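# Lay the framed panel across both sawhorses

## Task

Place the framed panel so it spans the two sawhorses, resting on both, with most of the top surface of each sawhorse beam covered by the panel.

## Robot and tools

Robots and cameras. There are six identical i2rt Big YAM arms, named arm1 to arm6. Each has six joints, a two-finger gripper and a wrist camera (arm1_cam_wrist to arm6_cam_wrist). A fixed room camera, cam_high, also watches the scene. Every image is 896x504 pixels. With joints 1 and 6 at zero and the hand level and pointing ahead, the wrist camera sits above the hand and looks toward the fingertips. Reach from the joint-1 axis is about 1.0 m at most.

Frames. All poses share one scene frame in metres: origin on the floor, +z up. Each arm's foot (base_link) faces along its own +x. Calibrated foot positions: arm1 (-0.408, +1.012, +0.852), arm2 (+0.330, +0.994, +0.817), arm3 (-0.312, -1.000, +0.836), arm4 (+0.414, -1.021, +0.889), arm5 (+1.473, +0.038, +0.503), arm6 (-1.473, -0.059, +0.465). So arm1 and arm2 sit on the +y side facing -y, arm3 and arm4 on the -y side facing +y, arm5 at +x facing -x, arm6 at -x facing +x. The hand point lies between the finger pads, about 1 cm short of the tips; the fingers extend along the hand's +z and close along its y. Quaternions are written w, x, y, z. Printed hand positions can be off, more so far out.

move. Arguments are optional keys arm1 to arm6 plus cameras. Each arm key is its own object; an arm not named gets no new command (its lines show "not commanded" and it is listed as "as last shown"). Inside an arm object:
- joints: a map from joint name to an absolute target. joint1_rad to joint6_rad are radians; gripper_m is the fingertip gap in metres. Ranges: joint1 -2.879 to 2.879 (turns about the foot, positive counter-clockwise seen from above); joint2 0 to 3.141 (shoulder; 0 is upper arm pointing back, increase to lift then swing forward); joint3 0 to 3.019 (elbow; 0 is folded, increase to open); joint4 -1.692 to 1.57 (hand pitch, positive tips fingers up); joint5 -1.57 to 1.57 (hand sideways, positive to the arm's right); joint6 -2.094 to 2.094 (roll, positive clockwise viewed from behind the hand); gripper_m 0 to 0.093.
- target: seven numbers [x, y, z, qw, qx, qy, qz], an absolute hand pose in the scene frame, metres. The hand travels in a straight line toward it starting from its current hand_target. When target is given, joints may contain only gripper_m.
- speed: peak path speed in m/s, 0.002 to 0.5, default 0.25; allowed only with target. Rotation is capped at twice that value in rad/s.
All motions in one call begin together. Hand paths in one call all finish together, paced by the slowest; each lasts 0.5 to 10 s and a whole action at most 15 s. The controller limits each step to 100 mm and 20 degrees from the measured hand pose, so expect the hand to lag, wander and land a centimetre or more off. Paths do not avoid obstacles or other arms. cameras: list of camera names, ["all"] or omitted for every camera, [] for none. A move with no arm keys just reports full state and images.

wait: seconds from 0 to 10, plus optional cameras; commands nothing and returns state and images.

zoom_image: camera and region [x0, y0, x1, y1] in pixels from the image's top-left, no larger than 504 by 504; only cameras in the latest images.

finished_scene: scene = the current scene's number. Ends the scene permanently; the panel must stay in place without help. After ending the first scene, make no further calls in that reply.

Reading results. The "move" line gives each moved arm "done" or its worst status. joint_status and hand_status describe how the last accepted action ended: off_target (stopped away from target, may still push), time_out (joint did not arrive; it now holds a nearby target and keeps pushing, listed in on_its_own; resend its reported position to relax it), not_followed (a safety check blocked it; "joint command not followed" or "pose unreachable" appear in the result). In on_its_own, "held at" is the commanded target, not the reading. hand_target is the pose the held joint targets imply. "Joint velocities" are rad/s (gripper m/s); "within noise" means the arm is still. Joint torques include gravity, carry per-arm offsets, and joints 3 and 4 wrap at ±28 N m. MOTOR HOT warns of heating; an OVER-TEMPERATURE FAULT drops the arm for 30 to 60 s or more, after which blocked keys read limit_stop_at_motor_heat and must be resent. A refused call (out-of-range value) or a stop cancels the remaining move, wait and finished_scene calls of that reply; an invalid call (unknown key) does not.

Gripper. On a rigid part at full force, gripper_m reads up to 0.005 m under the part's width (some read up to 0.002 m over). Closed on nothing it reads 0.000 to 0.003. Commanding about 0.005 m below the touch reading gives full force; slightly below touch gives a light grip. Open well above the reading to release.

Cautions. Never let two robots press hard together, including one gripper closing on another's fingers; the anti-collision check can react too late and ignores fingers, gripper housings and wrist cameras. Arms push on contact without stopping, so avoid hard pushes, slams and unreachable poses, which also heat motors; stretched or loaded arms heat too. Do not drop the panel, release it while moving, let it fall far, or knock anything off the work area or onto the floor. Loose objects may get an occasional nudge. While you think, the robots keep their last command.

Each tool is called after "Call:" as a command line: name --argument value for each argument, lists and objects as JSON in quotes; but a table of rows of numbers goes row by row, as --pt "numbers of a row", without its own name.

## Session

Call:
move

Scene clock: 0.00 s.
Joint torques (N m): no reading
Heat: arm1: hottest joint2_rad 33 °C; arm2: hottest joint1_rad 32 °C; arm3: hottest joint6_rad 31 °C; arm4: hottest joint6_rad 32 °C; arm5: hottest joint1_rad 33 °C; arm6: hottest joint2_rad 31 °C.
Joint velocities: within noise
arm1.joint_positions: joint1_rad=+0.120 joint2_rad=+0.540 joint3_rad=+1.357 joint4_rad=-1.534 joint5_rad=+0.152 joint6_rad=-0.488 gripper_m=+0.09396
arm1.joint_status: not commanded
arm1.hand: x=-0.4132 y=+0.8296 z=+1.3519 quat_wxyz=(-0.185, -0.440, -0.795, +0.374) (m; scene frame)
arm1.hand_target: x=-0.4137 y=+0.8318 z=+1.3620 quat_wxyz=(-0.191, -0.439, -0.790, +0.383) (m; scene frame)
arm1.hand_status: not commanded
arm2.joint_positions: joint1_rad=-0.156 joint2_rad=+0.570 joint3_rad=+1.448 joint4_rad=-1.233 joint5_rad=-0.200 joint6_rad=+0.443 gripper_m=+0.09396
arm2.joint_status: not commanded
arm2.hand: x=+0.3161 y=+0.7778 z=+1.4174 quat_wxyz=(-0.494, -0.710, -0.408, +0.291) (m; scene frame)
arm2.hand_target: x=+0.3170 y=+0.7814 z=+1.4275 quat_wxyz=(-0.501, -0.704, -0.406, +0.298) (m; scene frame)
arm2.hand_status: not commanded
arm3.joint_positions: joint1_rad=+0.193 joint2_rad=+0.470 joint3_rad=+1.457 joint4_rad=-1.193 joint5_rad=+0.176 joint6_rad=+0.268 gripper_m=+0.09396
arm3.joint_status: not commanded
arm3.hand: x=-0.3095 y=-0.8211 z=+1.4639 quat_wxyz=(-0.384, +0.487, -0.610, -0.494) (m; scene frame)
arm3.hand_target: x=-0.3086 y=-0.8256 z=+1.4721 quat_wxyz=(-0.387, +0.482, -0.606, -0.501) (m; scene frame)
arm3.hand_status: not commanded
arm4.joint_positions: joint1_rad=-0.131 joint2_rad=+0.477 joint3_rad=+1.382 joint4_rad=-1.293 joint5_rad=-0.215 joint6_rad=+0.128 gripper_m=+0.09396
arm4.joint_status: not commanded
arm4.hand: x=+0.4217 y=-0.8445 z=+1.4633 quat_wxyz=(-0.357, +0.513, -0.646, -0.439) (m; scene frame)
arm4.hand_target: x=+0.4208 y=-0.8484 z=+1.4758 quat_wxyz=(-0.366, +0.510, -0.638, -0.446) (m; scene frame)
arm4.hand_status: not commanded
arm5.joint_positions: joint1_rad=+0.326 joint2_rad=+0.619 joint3_rad=+1.375 joint4_rad=-1.335 joint5_rad=+0.206 joint6_rad=-0.432 gripper_m=+0.09396
arm5.joint_status: not commanded
arm5.hand: x=+1.2327 y=+0.0074 z=+1.0348 quat_wxyz=(-0.125, +0.839, +0.259, -0.462) (m; scene frame)
arm5.hand_target: x=+1.2352 y=+0.0081 z=+1.0450 quat_wxyz=(-0.126, +0.834, +0.256, -0.472) (m; scene frame)
arm5.hand_status: not commanded
arm6.joint_positions: joint1_rad=+0.381 joint2_rad=+0.618 joint3_rad=+1.402 joint4_rad=-1.171 joint5_rad=-0.118 joint6_rad=-0.340 gripper_m=+0.09396
arm6.joint_status: not commanded
arm6.hand: x=-1.2475 y=+0.0631 z=+1.0445 quat_wxyz=(-0.552, +0.332, -0.762, -0.061) (m; scene frame)
arm6.hand_target: x=-1.2505 y=+0.0620 z=+1.0577 quat_wxyz=(-0.564, +0.330, -0.754, -0.061) (m; scene frame)
arm6.hand_status: not commanded
pictures: arm1_cam_wrist, arm2_cam_wrist, arm3_cam_wrist, arm4_cam_wrist, arm5_cam_wrist, arm6_cam_wrist, cam_high

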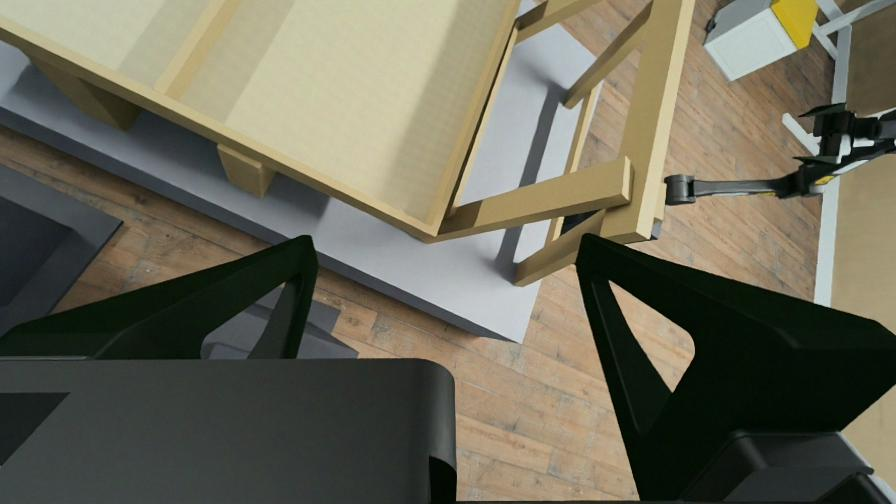

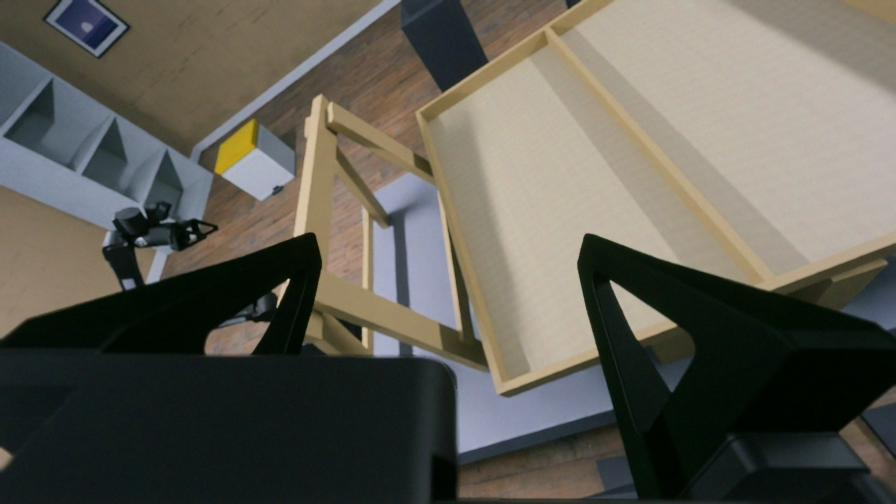

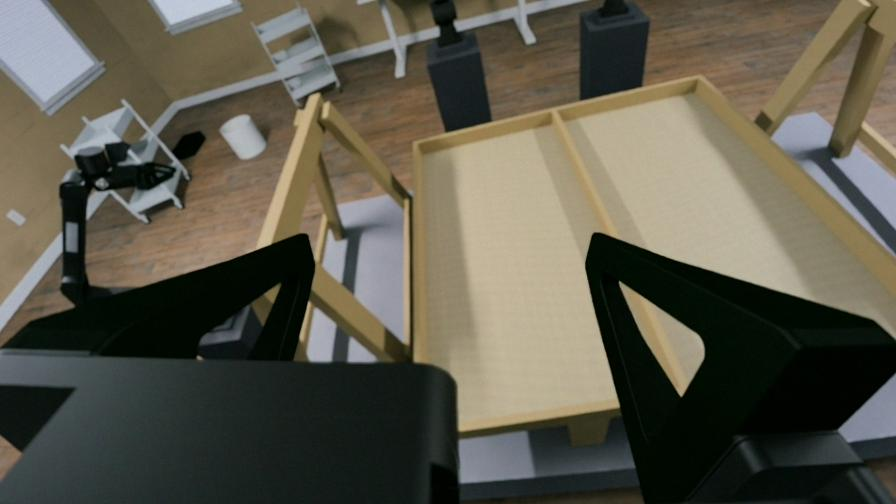

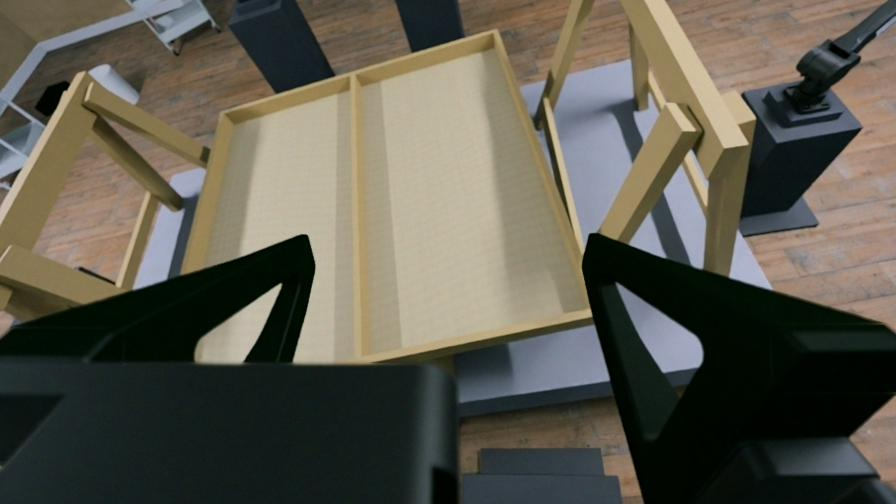

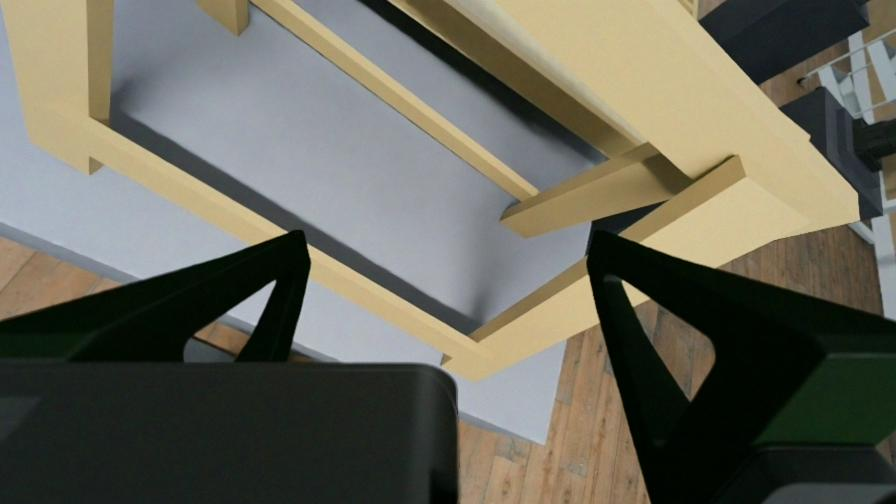

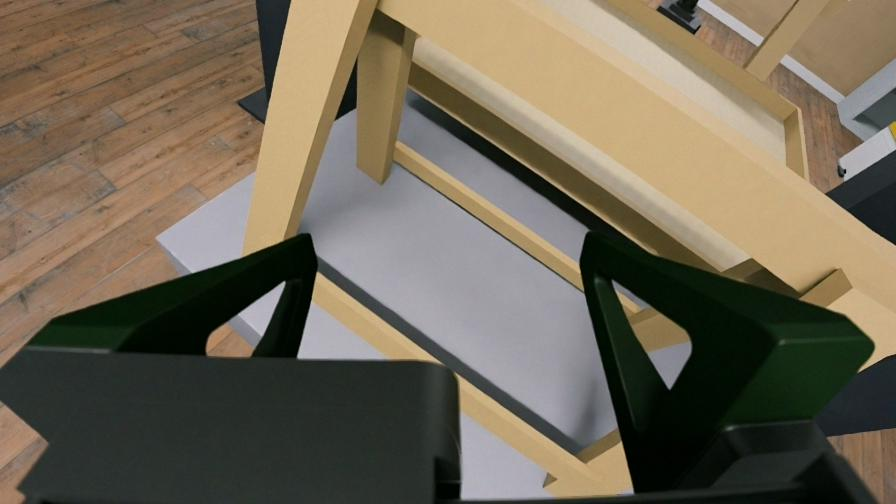

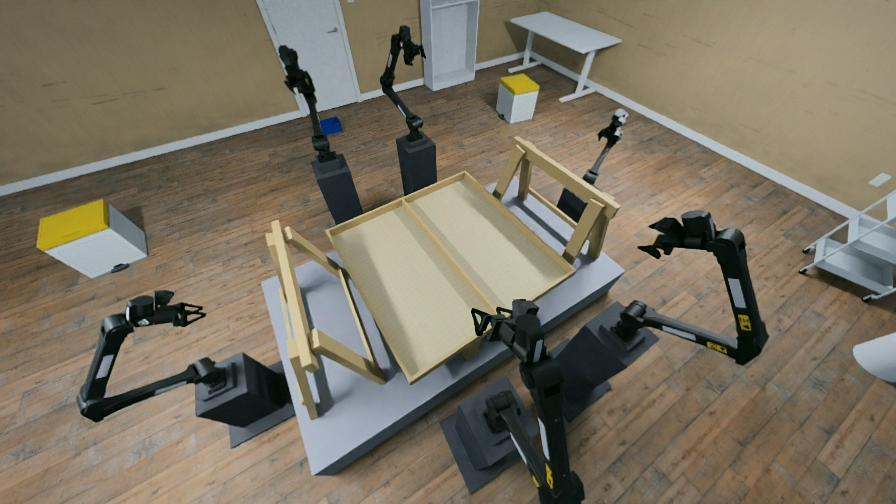

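Call:
zoom_image --camera "cam_high" --region '[240, 120, 640, 480]'

Call:
zoom_image --camera "arm4_cam_wrist" --region '[400, 0, 800, 400]'

Call:
zoom_image --camera "arm1_cam_wrist" --region '[200, 0, 700, 340]'

Scaled by 1.260.

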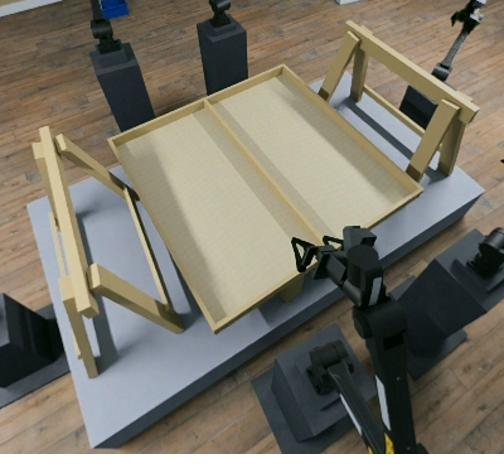

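Scaled by 1.260.

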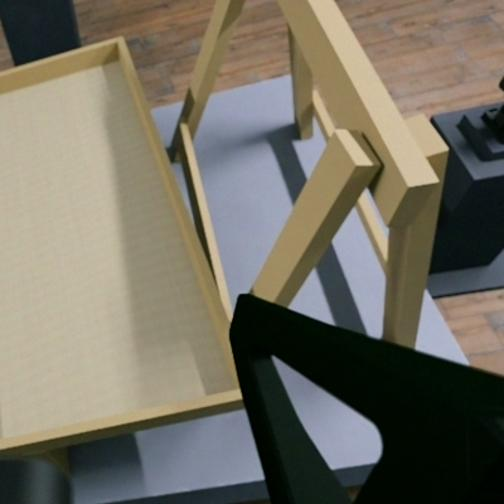

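Scaled by 1.008.

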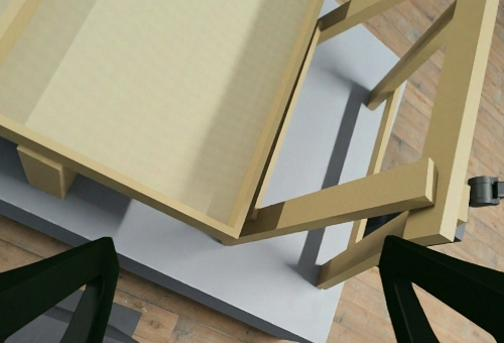

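Call:
move --arm1 '{"target":[-0.36,0.62,0.9,0,0,1,0]}' --arm2 '{"target":[0.36,0.62,0.9,0,1,0,0]}' --arm3 '{"target":[-0.36,-0.62,0.9,0,0,1,0]}' --arm4 '{"target":[0.36,-0.62,0.9,0,1,0,0]}' --arm5 '{"target":[1.12,0.0,0.68,0,0.707,0.707,0]}' --arm6 '{"target":[-1.12,0.0,0.68,0,0.707,0.707,0]}'

Scene clock: 11.00 s.
Joint torques (N m): arm1=[1.14 -9.64 10.03 0.9 0.1 -0.15] | arm2=[-1.79 -6.71 8.64 0.59 0.15 0.1] | arm3=[-1.61 -11.16 10 0.85 -0.1 -0.02] | arm4=[1.85 -9 10.35 0.18 -0.04 -0.09] | arm5=[1.08 -8.29 10.28 0.83 -0.01 -0.07] | arm6=[1.61 -8.35 7.92 0.27 0.11 0.02]
Heat: arm1: hottest joint2_rad 33 °C; arm2: hottest joint1_rad 32 °C; arm3: hottest joint6_rad 31 °C; arm4: hottest joint6_rad 31 °C; arm5: hottest joint1_rad 33 °C; arm6: hottest joint2_rad 31 °C.
move: arm1 off_target; arm2 done; arm3 off_target; arm4 off_target; arm5 done; arm6 done
Joint velocities: within noise
arm1.joint_positions: joint1_rad=+0.095 joint2_rad=+1.517 joint3_rad=+0.901 joint4_rad=-0.985 joint5_rad=+0.008 joint6_rad=-1.435 gripper_m=+0.09396
arm1.joint_status: not commanded
arm1.hand: x=-0.3654 y=+0.6408 z=+0.8952 quat_wxyz=(+0.001, -0.008, -1.000, -0.016) (m; scene frame)
arm1.hand_target: x=-0.3600 y=+0.6208 z=+0.9004 quat_wxyz=(+0.000, +0.000, -1.000, +0.000) (m; scene frame)
arm1.hand_status: off_target (0.022 m and 2.1 deg from the pose sent, 0.501 m and 74.7 deg at the start)
arm2.joint_positions: joint1_rad=+0.157 joint2_rad=+1.424 joint3_rad=+0.920 joint4_rad=-1.079 joint5_rad=+0.001 joint6_rad=+1.642 gripper_m=+0.09396
arm2.joint_status: not commanded
arm2.hand: x=+0.3616 y=+0.6302 z=+0.8985 quat_wxyz=(+0.007, -1.000, -0.009, +0.001) (m; scene frame)
arm2.hand_target: x=+0.3599 y=+0.6202 z=+0.9000 quat_wxyz=(+0.000, -1.000, +0.000, +0.000) (m; scene frame)
arm2.hand_status: done (0.010 m and 1.3 deg from the pose sent, 0.543 m and 89.5 deg at the start)
arm3.joint_positions: joint1_rad=+0.149 joint2_rad=+1.458 joint3_rad=+0.892 joint4_rad=-1.026 joint5_rad=+0.011 joint6_rad=+1.690 gripper_m=+0.09396
arm3.joint_status: not commanded
arm3.hand: x=-0.3631 y=-0.6385 z=+0.8924 quat_wxyz=(-0.004, +0.015, -1.000, +0.017) (m; scene frame)
arm3.hand_target: x=-0.3599 y=-0.6206 z=+0.9003 quat_wxyz=(+0.000, +0.000, -1.000, +0.000) (m; scene frame)
arm3.hand_status: off_target (0.020 m and 2.7 deg from the pose sent, 0.601 m and 104.9 deg at the start)
arm4.joint_positions: joint1_rad=+0.240 joint2_rad=+1.632 joint3_rad=+0.882 joint4_rad=-0.881 joint5_rad=-0.002 joint6_rad=-1.426 gripper_m=+0.09397
arm4.joint_status: not commanded
arm4.hand: x=+0.3659 y=-0.6466 z=+0.8888 quat_wxyz=(+0.025, +1.000, -0.009, +0.003) (m; scene frame)
arm4.hand_target: x=+0.3600 y=-0.6210 z=+0.9008 quat_wxyz=(+0.000, +1.000, +0.000, +0.000) (m; scene frame)
arm4.hand_status: off_target (0.029 m and 3.1 deg from the pose sent, 0.610 m and 118.3 deg at the start)
arm5.joint_positions: joint1_rad=+0.148 joint2_rad=+1.267 joint3_rad=+1.067 joint4_rad=-1.351 joint5_rad=-0.002 joint6_rad=-1.448 gripper_m=+0.09396
arm5.joint_status: not commanded
arm5.hand: x=+1.1208 y=+0.0022 z=+0.6882 quat_wxyz=(-0.003, +0.715, +0.699, -0.005) (m; scene frame)
arm5.hand_target: x=+1.1202 y=+0.0000 z=+0.6801 quat_wxyz=(+0.000, +0.707, +0.707, +0.000) (m; scene frame)
arm5.hand_status: done (0.009 m and 1.4 deg from the pose sent, 0.372 m and 78.1 deg at the start)
arm6.joint_positions: joint1_rad=+0.146 joint2_rad=+1.268 joint3_rad=+1.150 joint4_rad=-1.437 joint5_rad=-0.009 joint6_rad=+1.715 gripper_m=+0.09396
arm6.joint_status: not commanded
arm6.hand: x=-1.1210 y=+0.0019 z=+0.6829 quat_wxyz=(-0.004, -0.701, -0.714, -0.004) (m; scene frame)
arm6.hand_target: x=-1.1200 y=+0.0000 z=+0.6801 quat_wxyz=(+0.000, -0.707, -0.707, +0.000) (m; scene frame)
arm6.hand_status: done (0.004 m and 1.2 deg from the pose sent, 0.391 m and 144.6 deg at the start)
pictures: arm1_cam_wrist, arm2_cam_wrist, arm3_cam_wrist, arm4_cam_wrist, arm5_cam_wrist, arm6_cam_wrist, cam_high

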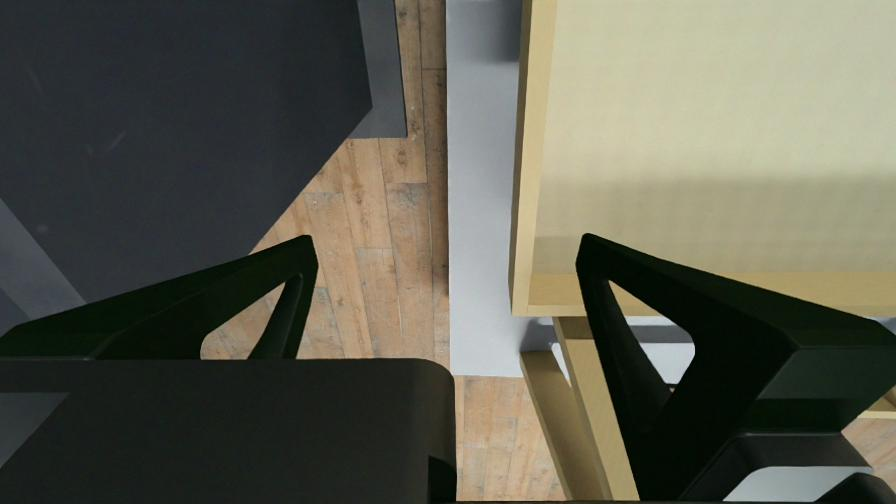

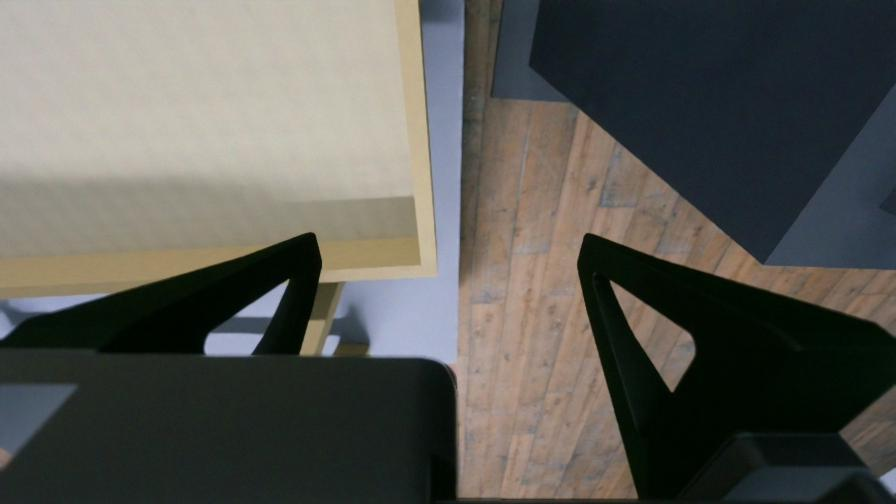

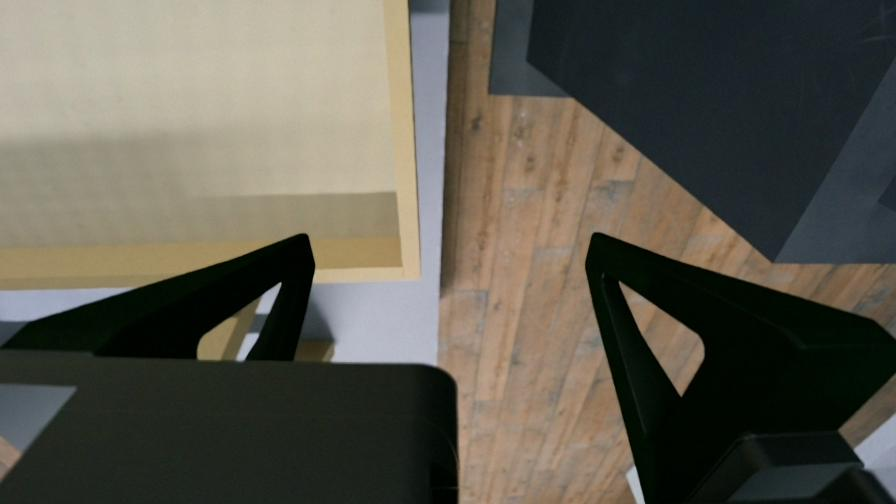

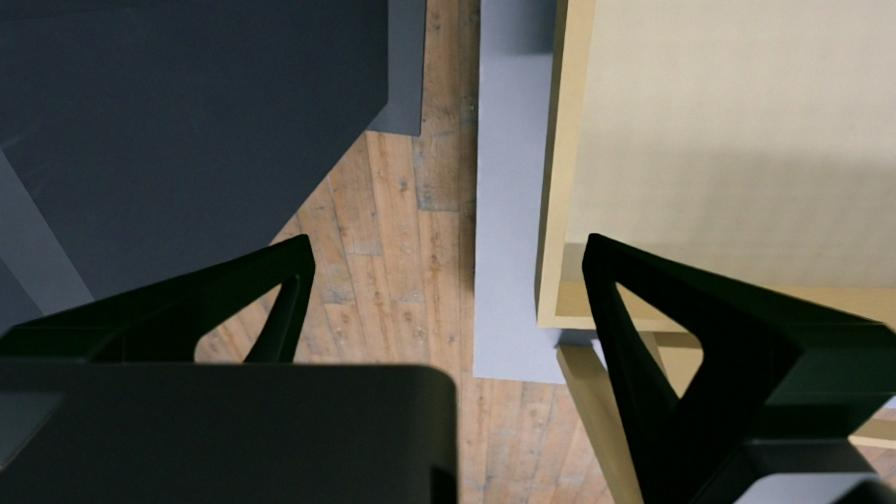

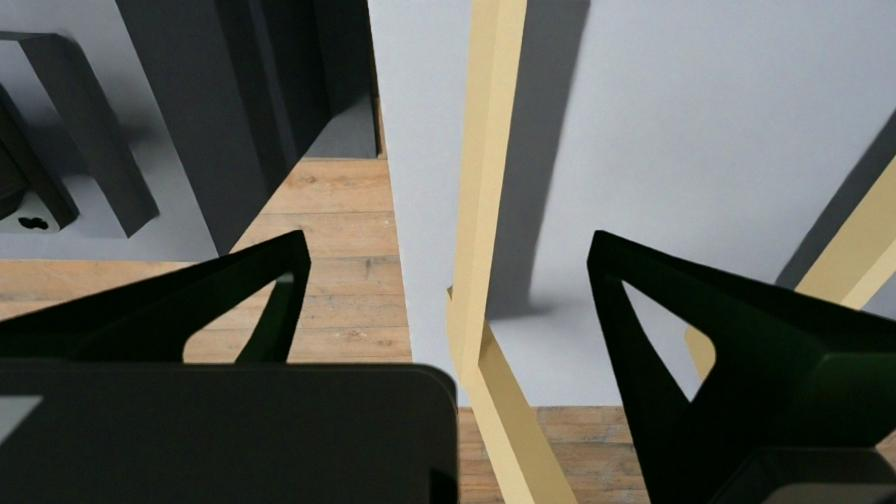

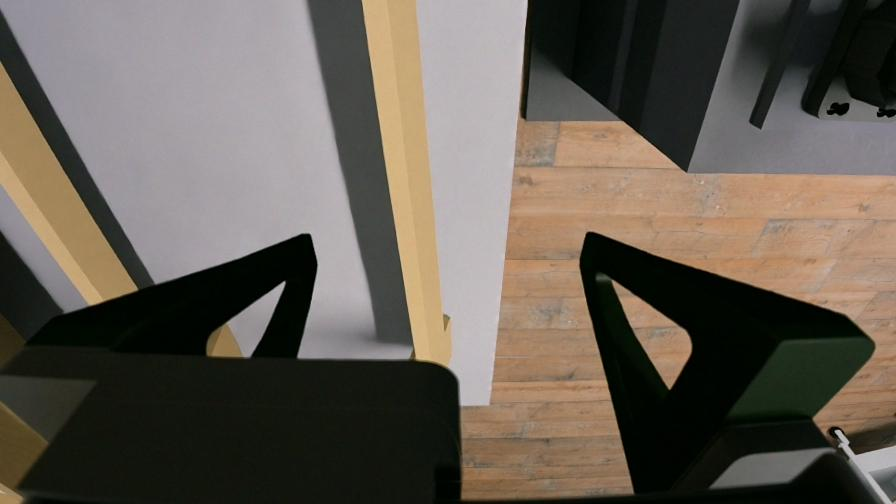

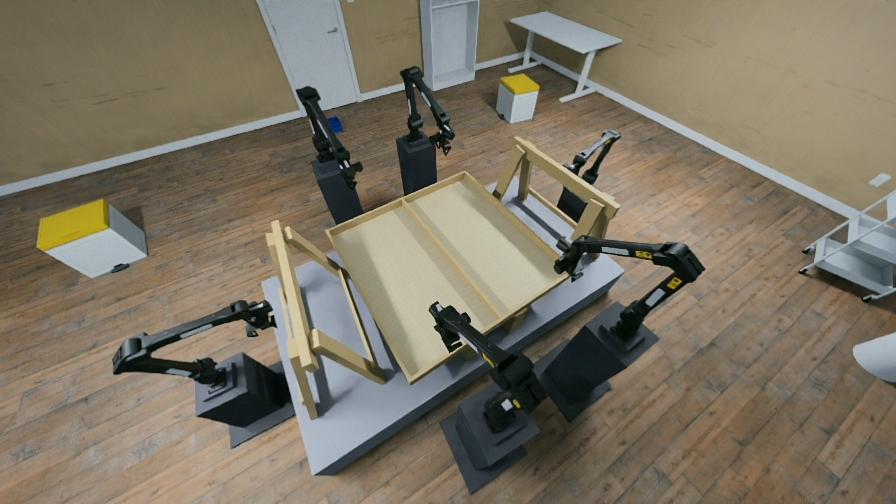

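Call:
move --arm1 '{"target":[-0.36,0.545,0.72,0,-0.025,1,0]}' --arm2 '{"target":[0.36,0.592,0.72,0,1,0.025,0]}' --arm3 '{"target":[-0.36,-0.582,0.72,0,-0.025,1,0]}' --arm4 '{"target":[0.36,-0.533,0.72,0,1,0.025,0]}' --arm5 '{"target":[1.09,0.0,0.53,0,0.73,0.685,0]}' --arm6 '{"target":[-1.08,0.0,0.53,0,0.73,0.685,0]}'

Scene clock: 15.10 s.
Joint torques (N m): arm1=[-0.26 -13.92 6.65 0.94 0.08 -0.16] | arm2=[-1.9 -9.47 5.49 0.61 0.15 -0.11] | arm3=[-1.61 -15.03 6.65 0.88 -0.09 -0.24] | arm4=[0.26 -13.74 6.86 0.23 -0.07 -0.07] | arm5=[0.38 -10.64 8.58 0.81 -0.01 0.18] | arm6=[1.26 -11.16 7.01 0.85 0.1 0.03]
Heat: arm1: hottest joint2_rad 33 °C; arm2: hottest joint1_rad 32 °C; arm3: hottest joint6_rad 31 °C; arm4: hottest joint6_rad 31 °C; arm5: hottest joint1_rad 33 °C; arm6: hottest joint2_rad 31 °C.
move: arm1 off_target; arm2 done; arm3 off_target; arm4 off_target; arm5 done; arm6 done
Joint velocities: within noise
arm1.joint_positions: joint1_rad=+0.088 joint2_rad=+2.029 joint3_rad=+1.041 joint4_rad=-0.598 joint5_rad=+0.009 joint6_rad=-1.509 gripper_m=+0.09396
arm1.joint_status: not commanded
arm1.hand: x=-0.3573 y=+0.5588 z=+0.7245 quat_wxyz=(+0.000, +0.025, -1.000, -0.009) (m; scene frame)
arm1.hand_target: x=-0.3601 y=+0.5455 z=+0.7203 quat_wxyz=(+0.000, +0.025, -1.000, +0.000) (m; scene frame)
arm1.hand_status: off_target (0.015 m and 1.0 deg from the pose sent, 0.200 m and 4.2 deg at the start)
arm2.joint_positions: joint1_rad=+0.152 joint2_rad=+1.848 joint3_rad=+0.852 joint4_rad=-0.578 joint5_rad=+0.001 joint6_rad=+1.606 gripper_m=+0.09396
arm2.joint_status: not commanded
arm2.hand: x=+0.3626 y=+0.5979 z=+0.7236 quat_wxyz=(+0.003, -1.000, -0.024, +0.001) (m; scene frame)
arm2.hand_target: x=+0.3600 y=+0.5922 z=+0.7201 quat_wxyz=(+0.000, -1.000, -0.025, +0.000) (m; scene frame)
arm2.hand_status: done (0.007 m and 0.3 deg from the pose sent, 0.183 m and 2.0 deg at the start)
arm3.joint_positions: joint1_rad=+0.136 joint2_rad=+1.912 joint3_rad=+0.881 joint4_rad=-0.553 joint5_rad=+0.011 joint6_rad=+1.651 gripper_m=+0.09396
arm3.joint_status: not commanded
arm3.hand: x=-0.3647 y=-0.5991 z=+0.7188 quat_wxyz=(-0.003, +0.028, -1.000, +0.014) (m; scene frame)
arm3.hand_target: x=-0.3599 y=-0.5823 z=+0.7205 quat_wxyz=(+0.000, +0.025, -1.000, +0.000) (m; scene frame)
arm3.hand_status: off_target (0.018 m and 1.6 deg from the pose sent, 0.181 m and 2.3 deg at the start)
arm4.joint_positions: joint1_rad=+0.231 joint2_rad=+2.176 joint3_rad=+1.117 joint4_rad=-0.560 joint5_rad=-0.001 joint6_rad=-1.500 gripper_m=+0.09397
arm4.joint_status: not commanded
arm4.hand: x=+0.3585 y=-0.5547 z=+0.7154 quat_wxyz=(+0.020, +1.000, +0.024, +0.002) (m; scene frame)
arm4.hand_target: x=+0.3601 y=-0.5334 z=+0.7207 quat_wxyz=(+0.000, +1.000, +0.025, +0.000) (m; scene frame)
arm4.hand_status: off_target (0.022 m and 2.2 deg from the pose sent, 0.204 m and 4.8 deg at the start)
arm5.joint_positions: joint1_rad=+0.148 joint2_rad=+1.527 joint3_rad=+0.895 joint4_rad=-0.920 joint5_rad=-0.002 joint6_rad=-1.422 gripper_m=+0.09396
arm5.joint_status: not commanded
arm5.hand: x=+1.0890 y=-0.0011 z=+0.5378 quat_wxyz=(-0.002, +0.724, +0.690, -0.005) (m; scene frame)
arm5.hand_target: x=+1.0903 y=+0.0000 z=+0.5301 quat_wxyz=(+0.000, +0.729, +0.684, +0.000) (m; scene frame)
arm5.hand_status: done (0.008 m and 1.1 deg from the pose sent, 0.161 m and 2.5 deg at the start)
arm6.joint_positions: joint1_rad=+0.135 joint2_rad=+1.508 joint3_rad=+0.972 joint4_rad=-1.036 joint5_rad=-0.009 joint6_rad=+1.767 gripper_m=+0.09396
arm6.joint_status: not commanded
arm6.hand: x=-1.0843 y=+0.0022 z=+0.5327 quat_wxyz=(+0.001, -0.723, -0.691, +0.003) (m; scene frame)
arm6.hand_target: x=-1.0800 y=+0.0000 z=+0.5301 quat_wxyz=(+0.000, -0.729, -0.684, +0.000) (m; scene frame)
arm6.hand_status: done (0.006 m and 1.2 deg from the pose sent, 0.158 m and 4.8 deg at the start)
pictures: arm1_cam_wrist, arm2_cam_wrist, arm3_cam_wrist, arm4_cam_wrist, arm5_cam_wrist, arm6_cam_wrist, cam_high

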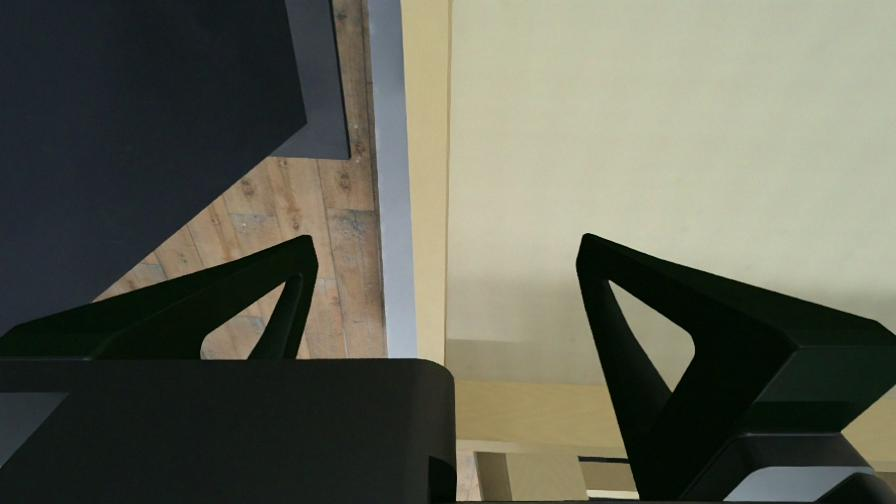

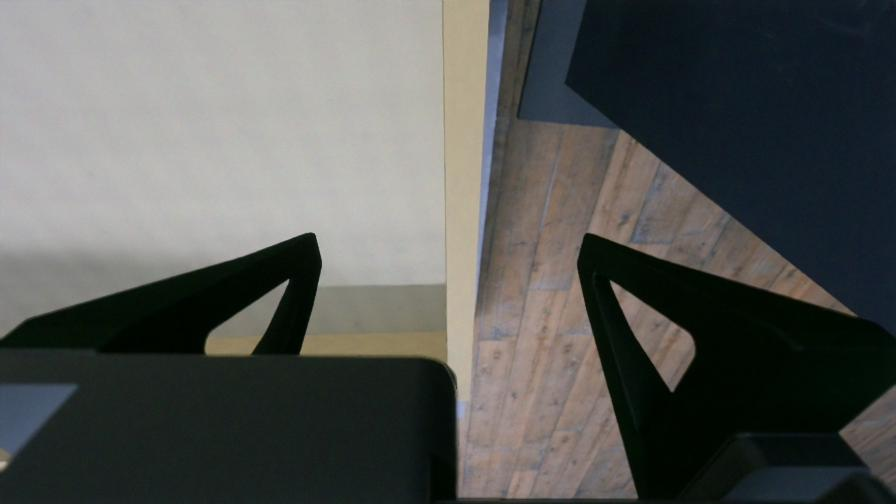

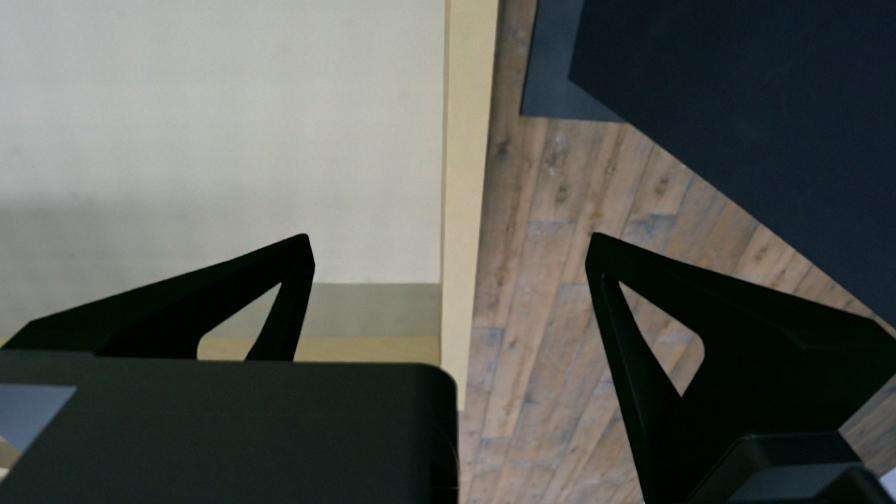

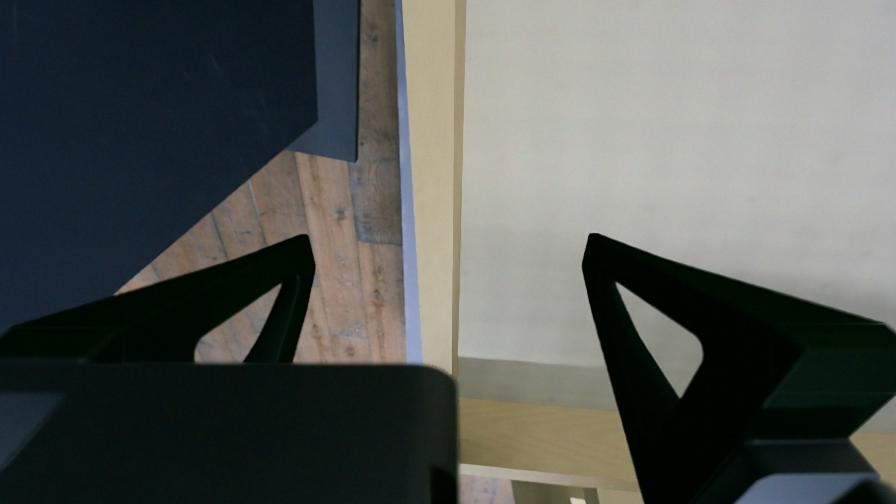

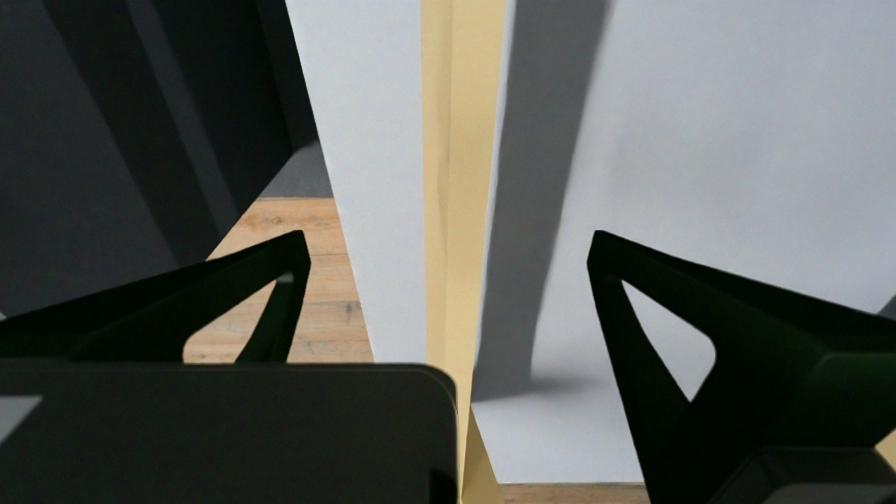

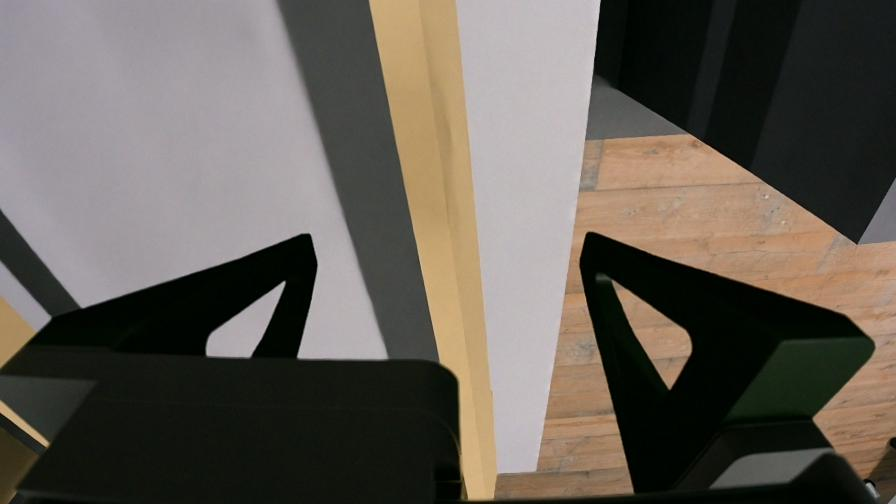

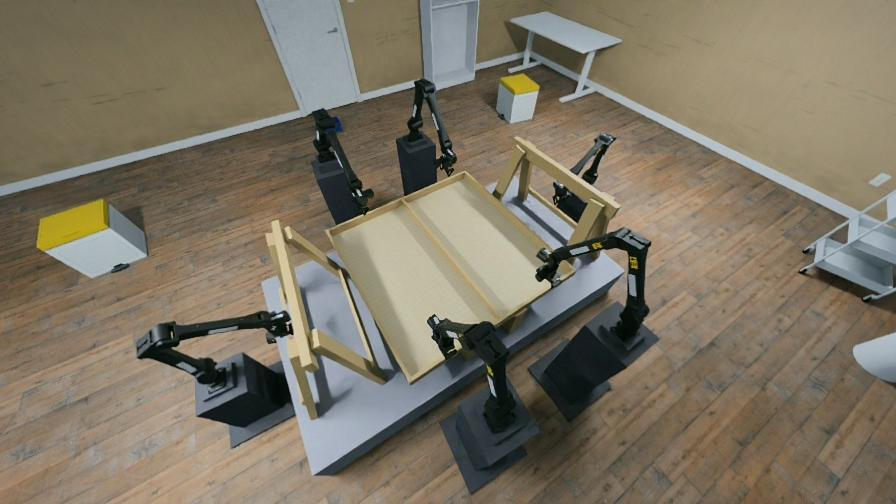

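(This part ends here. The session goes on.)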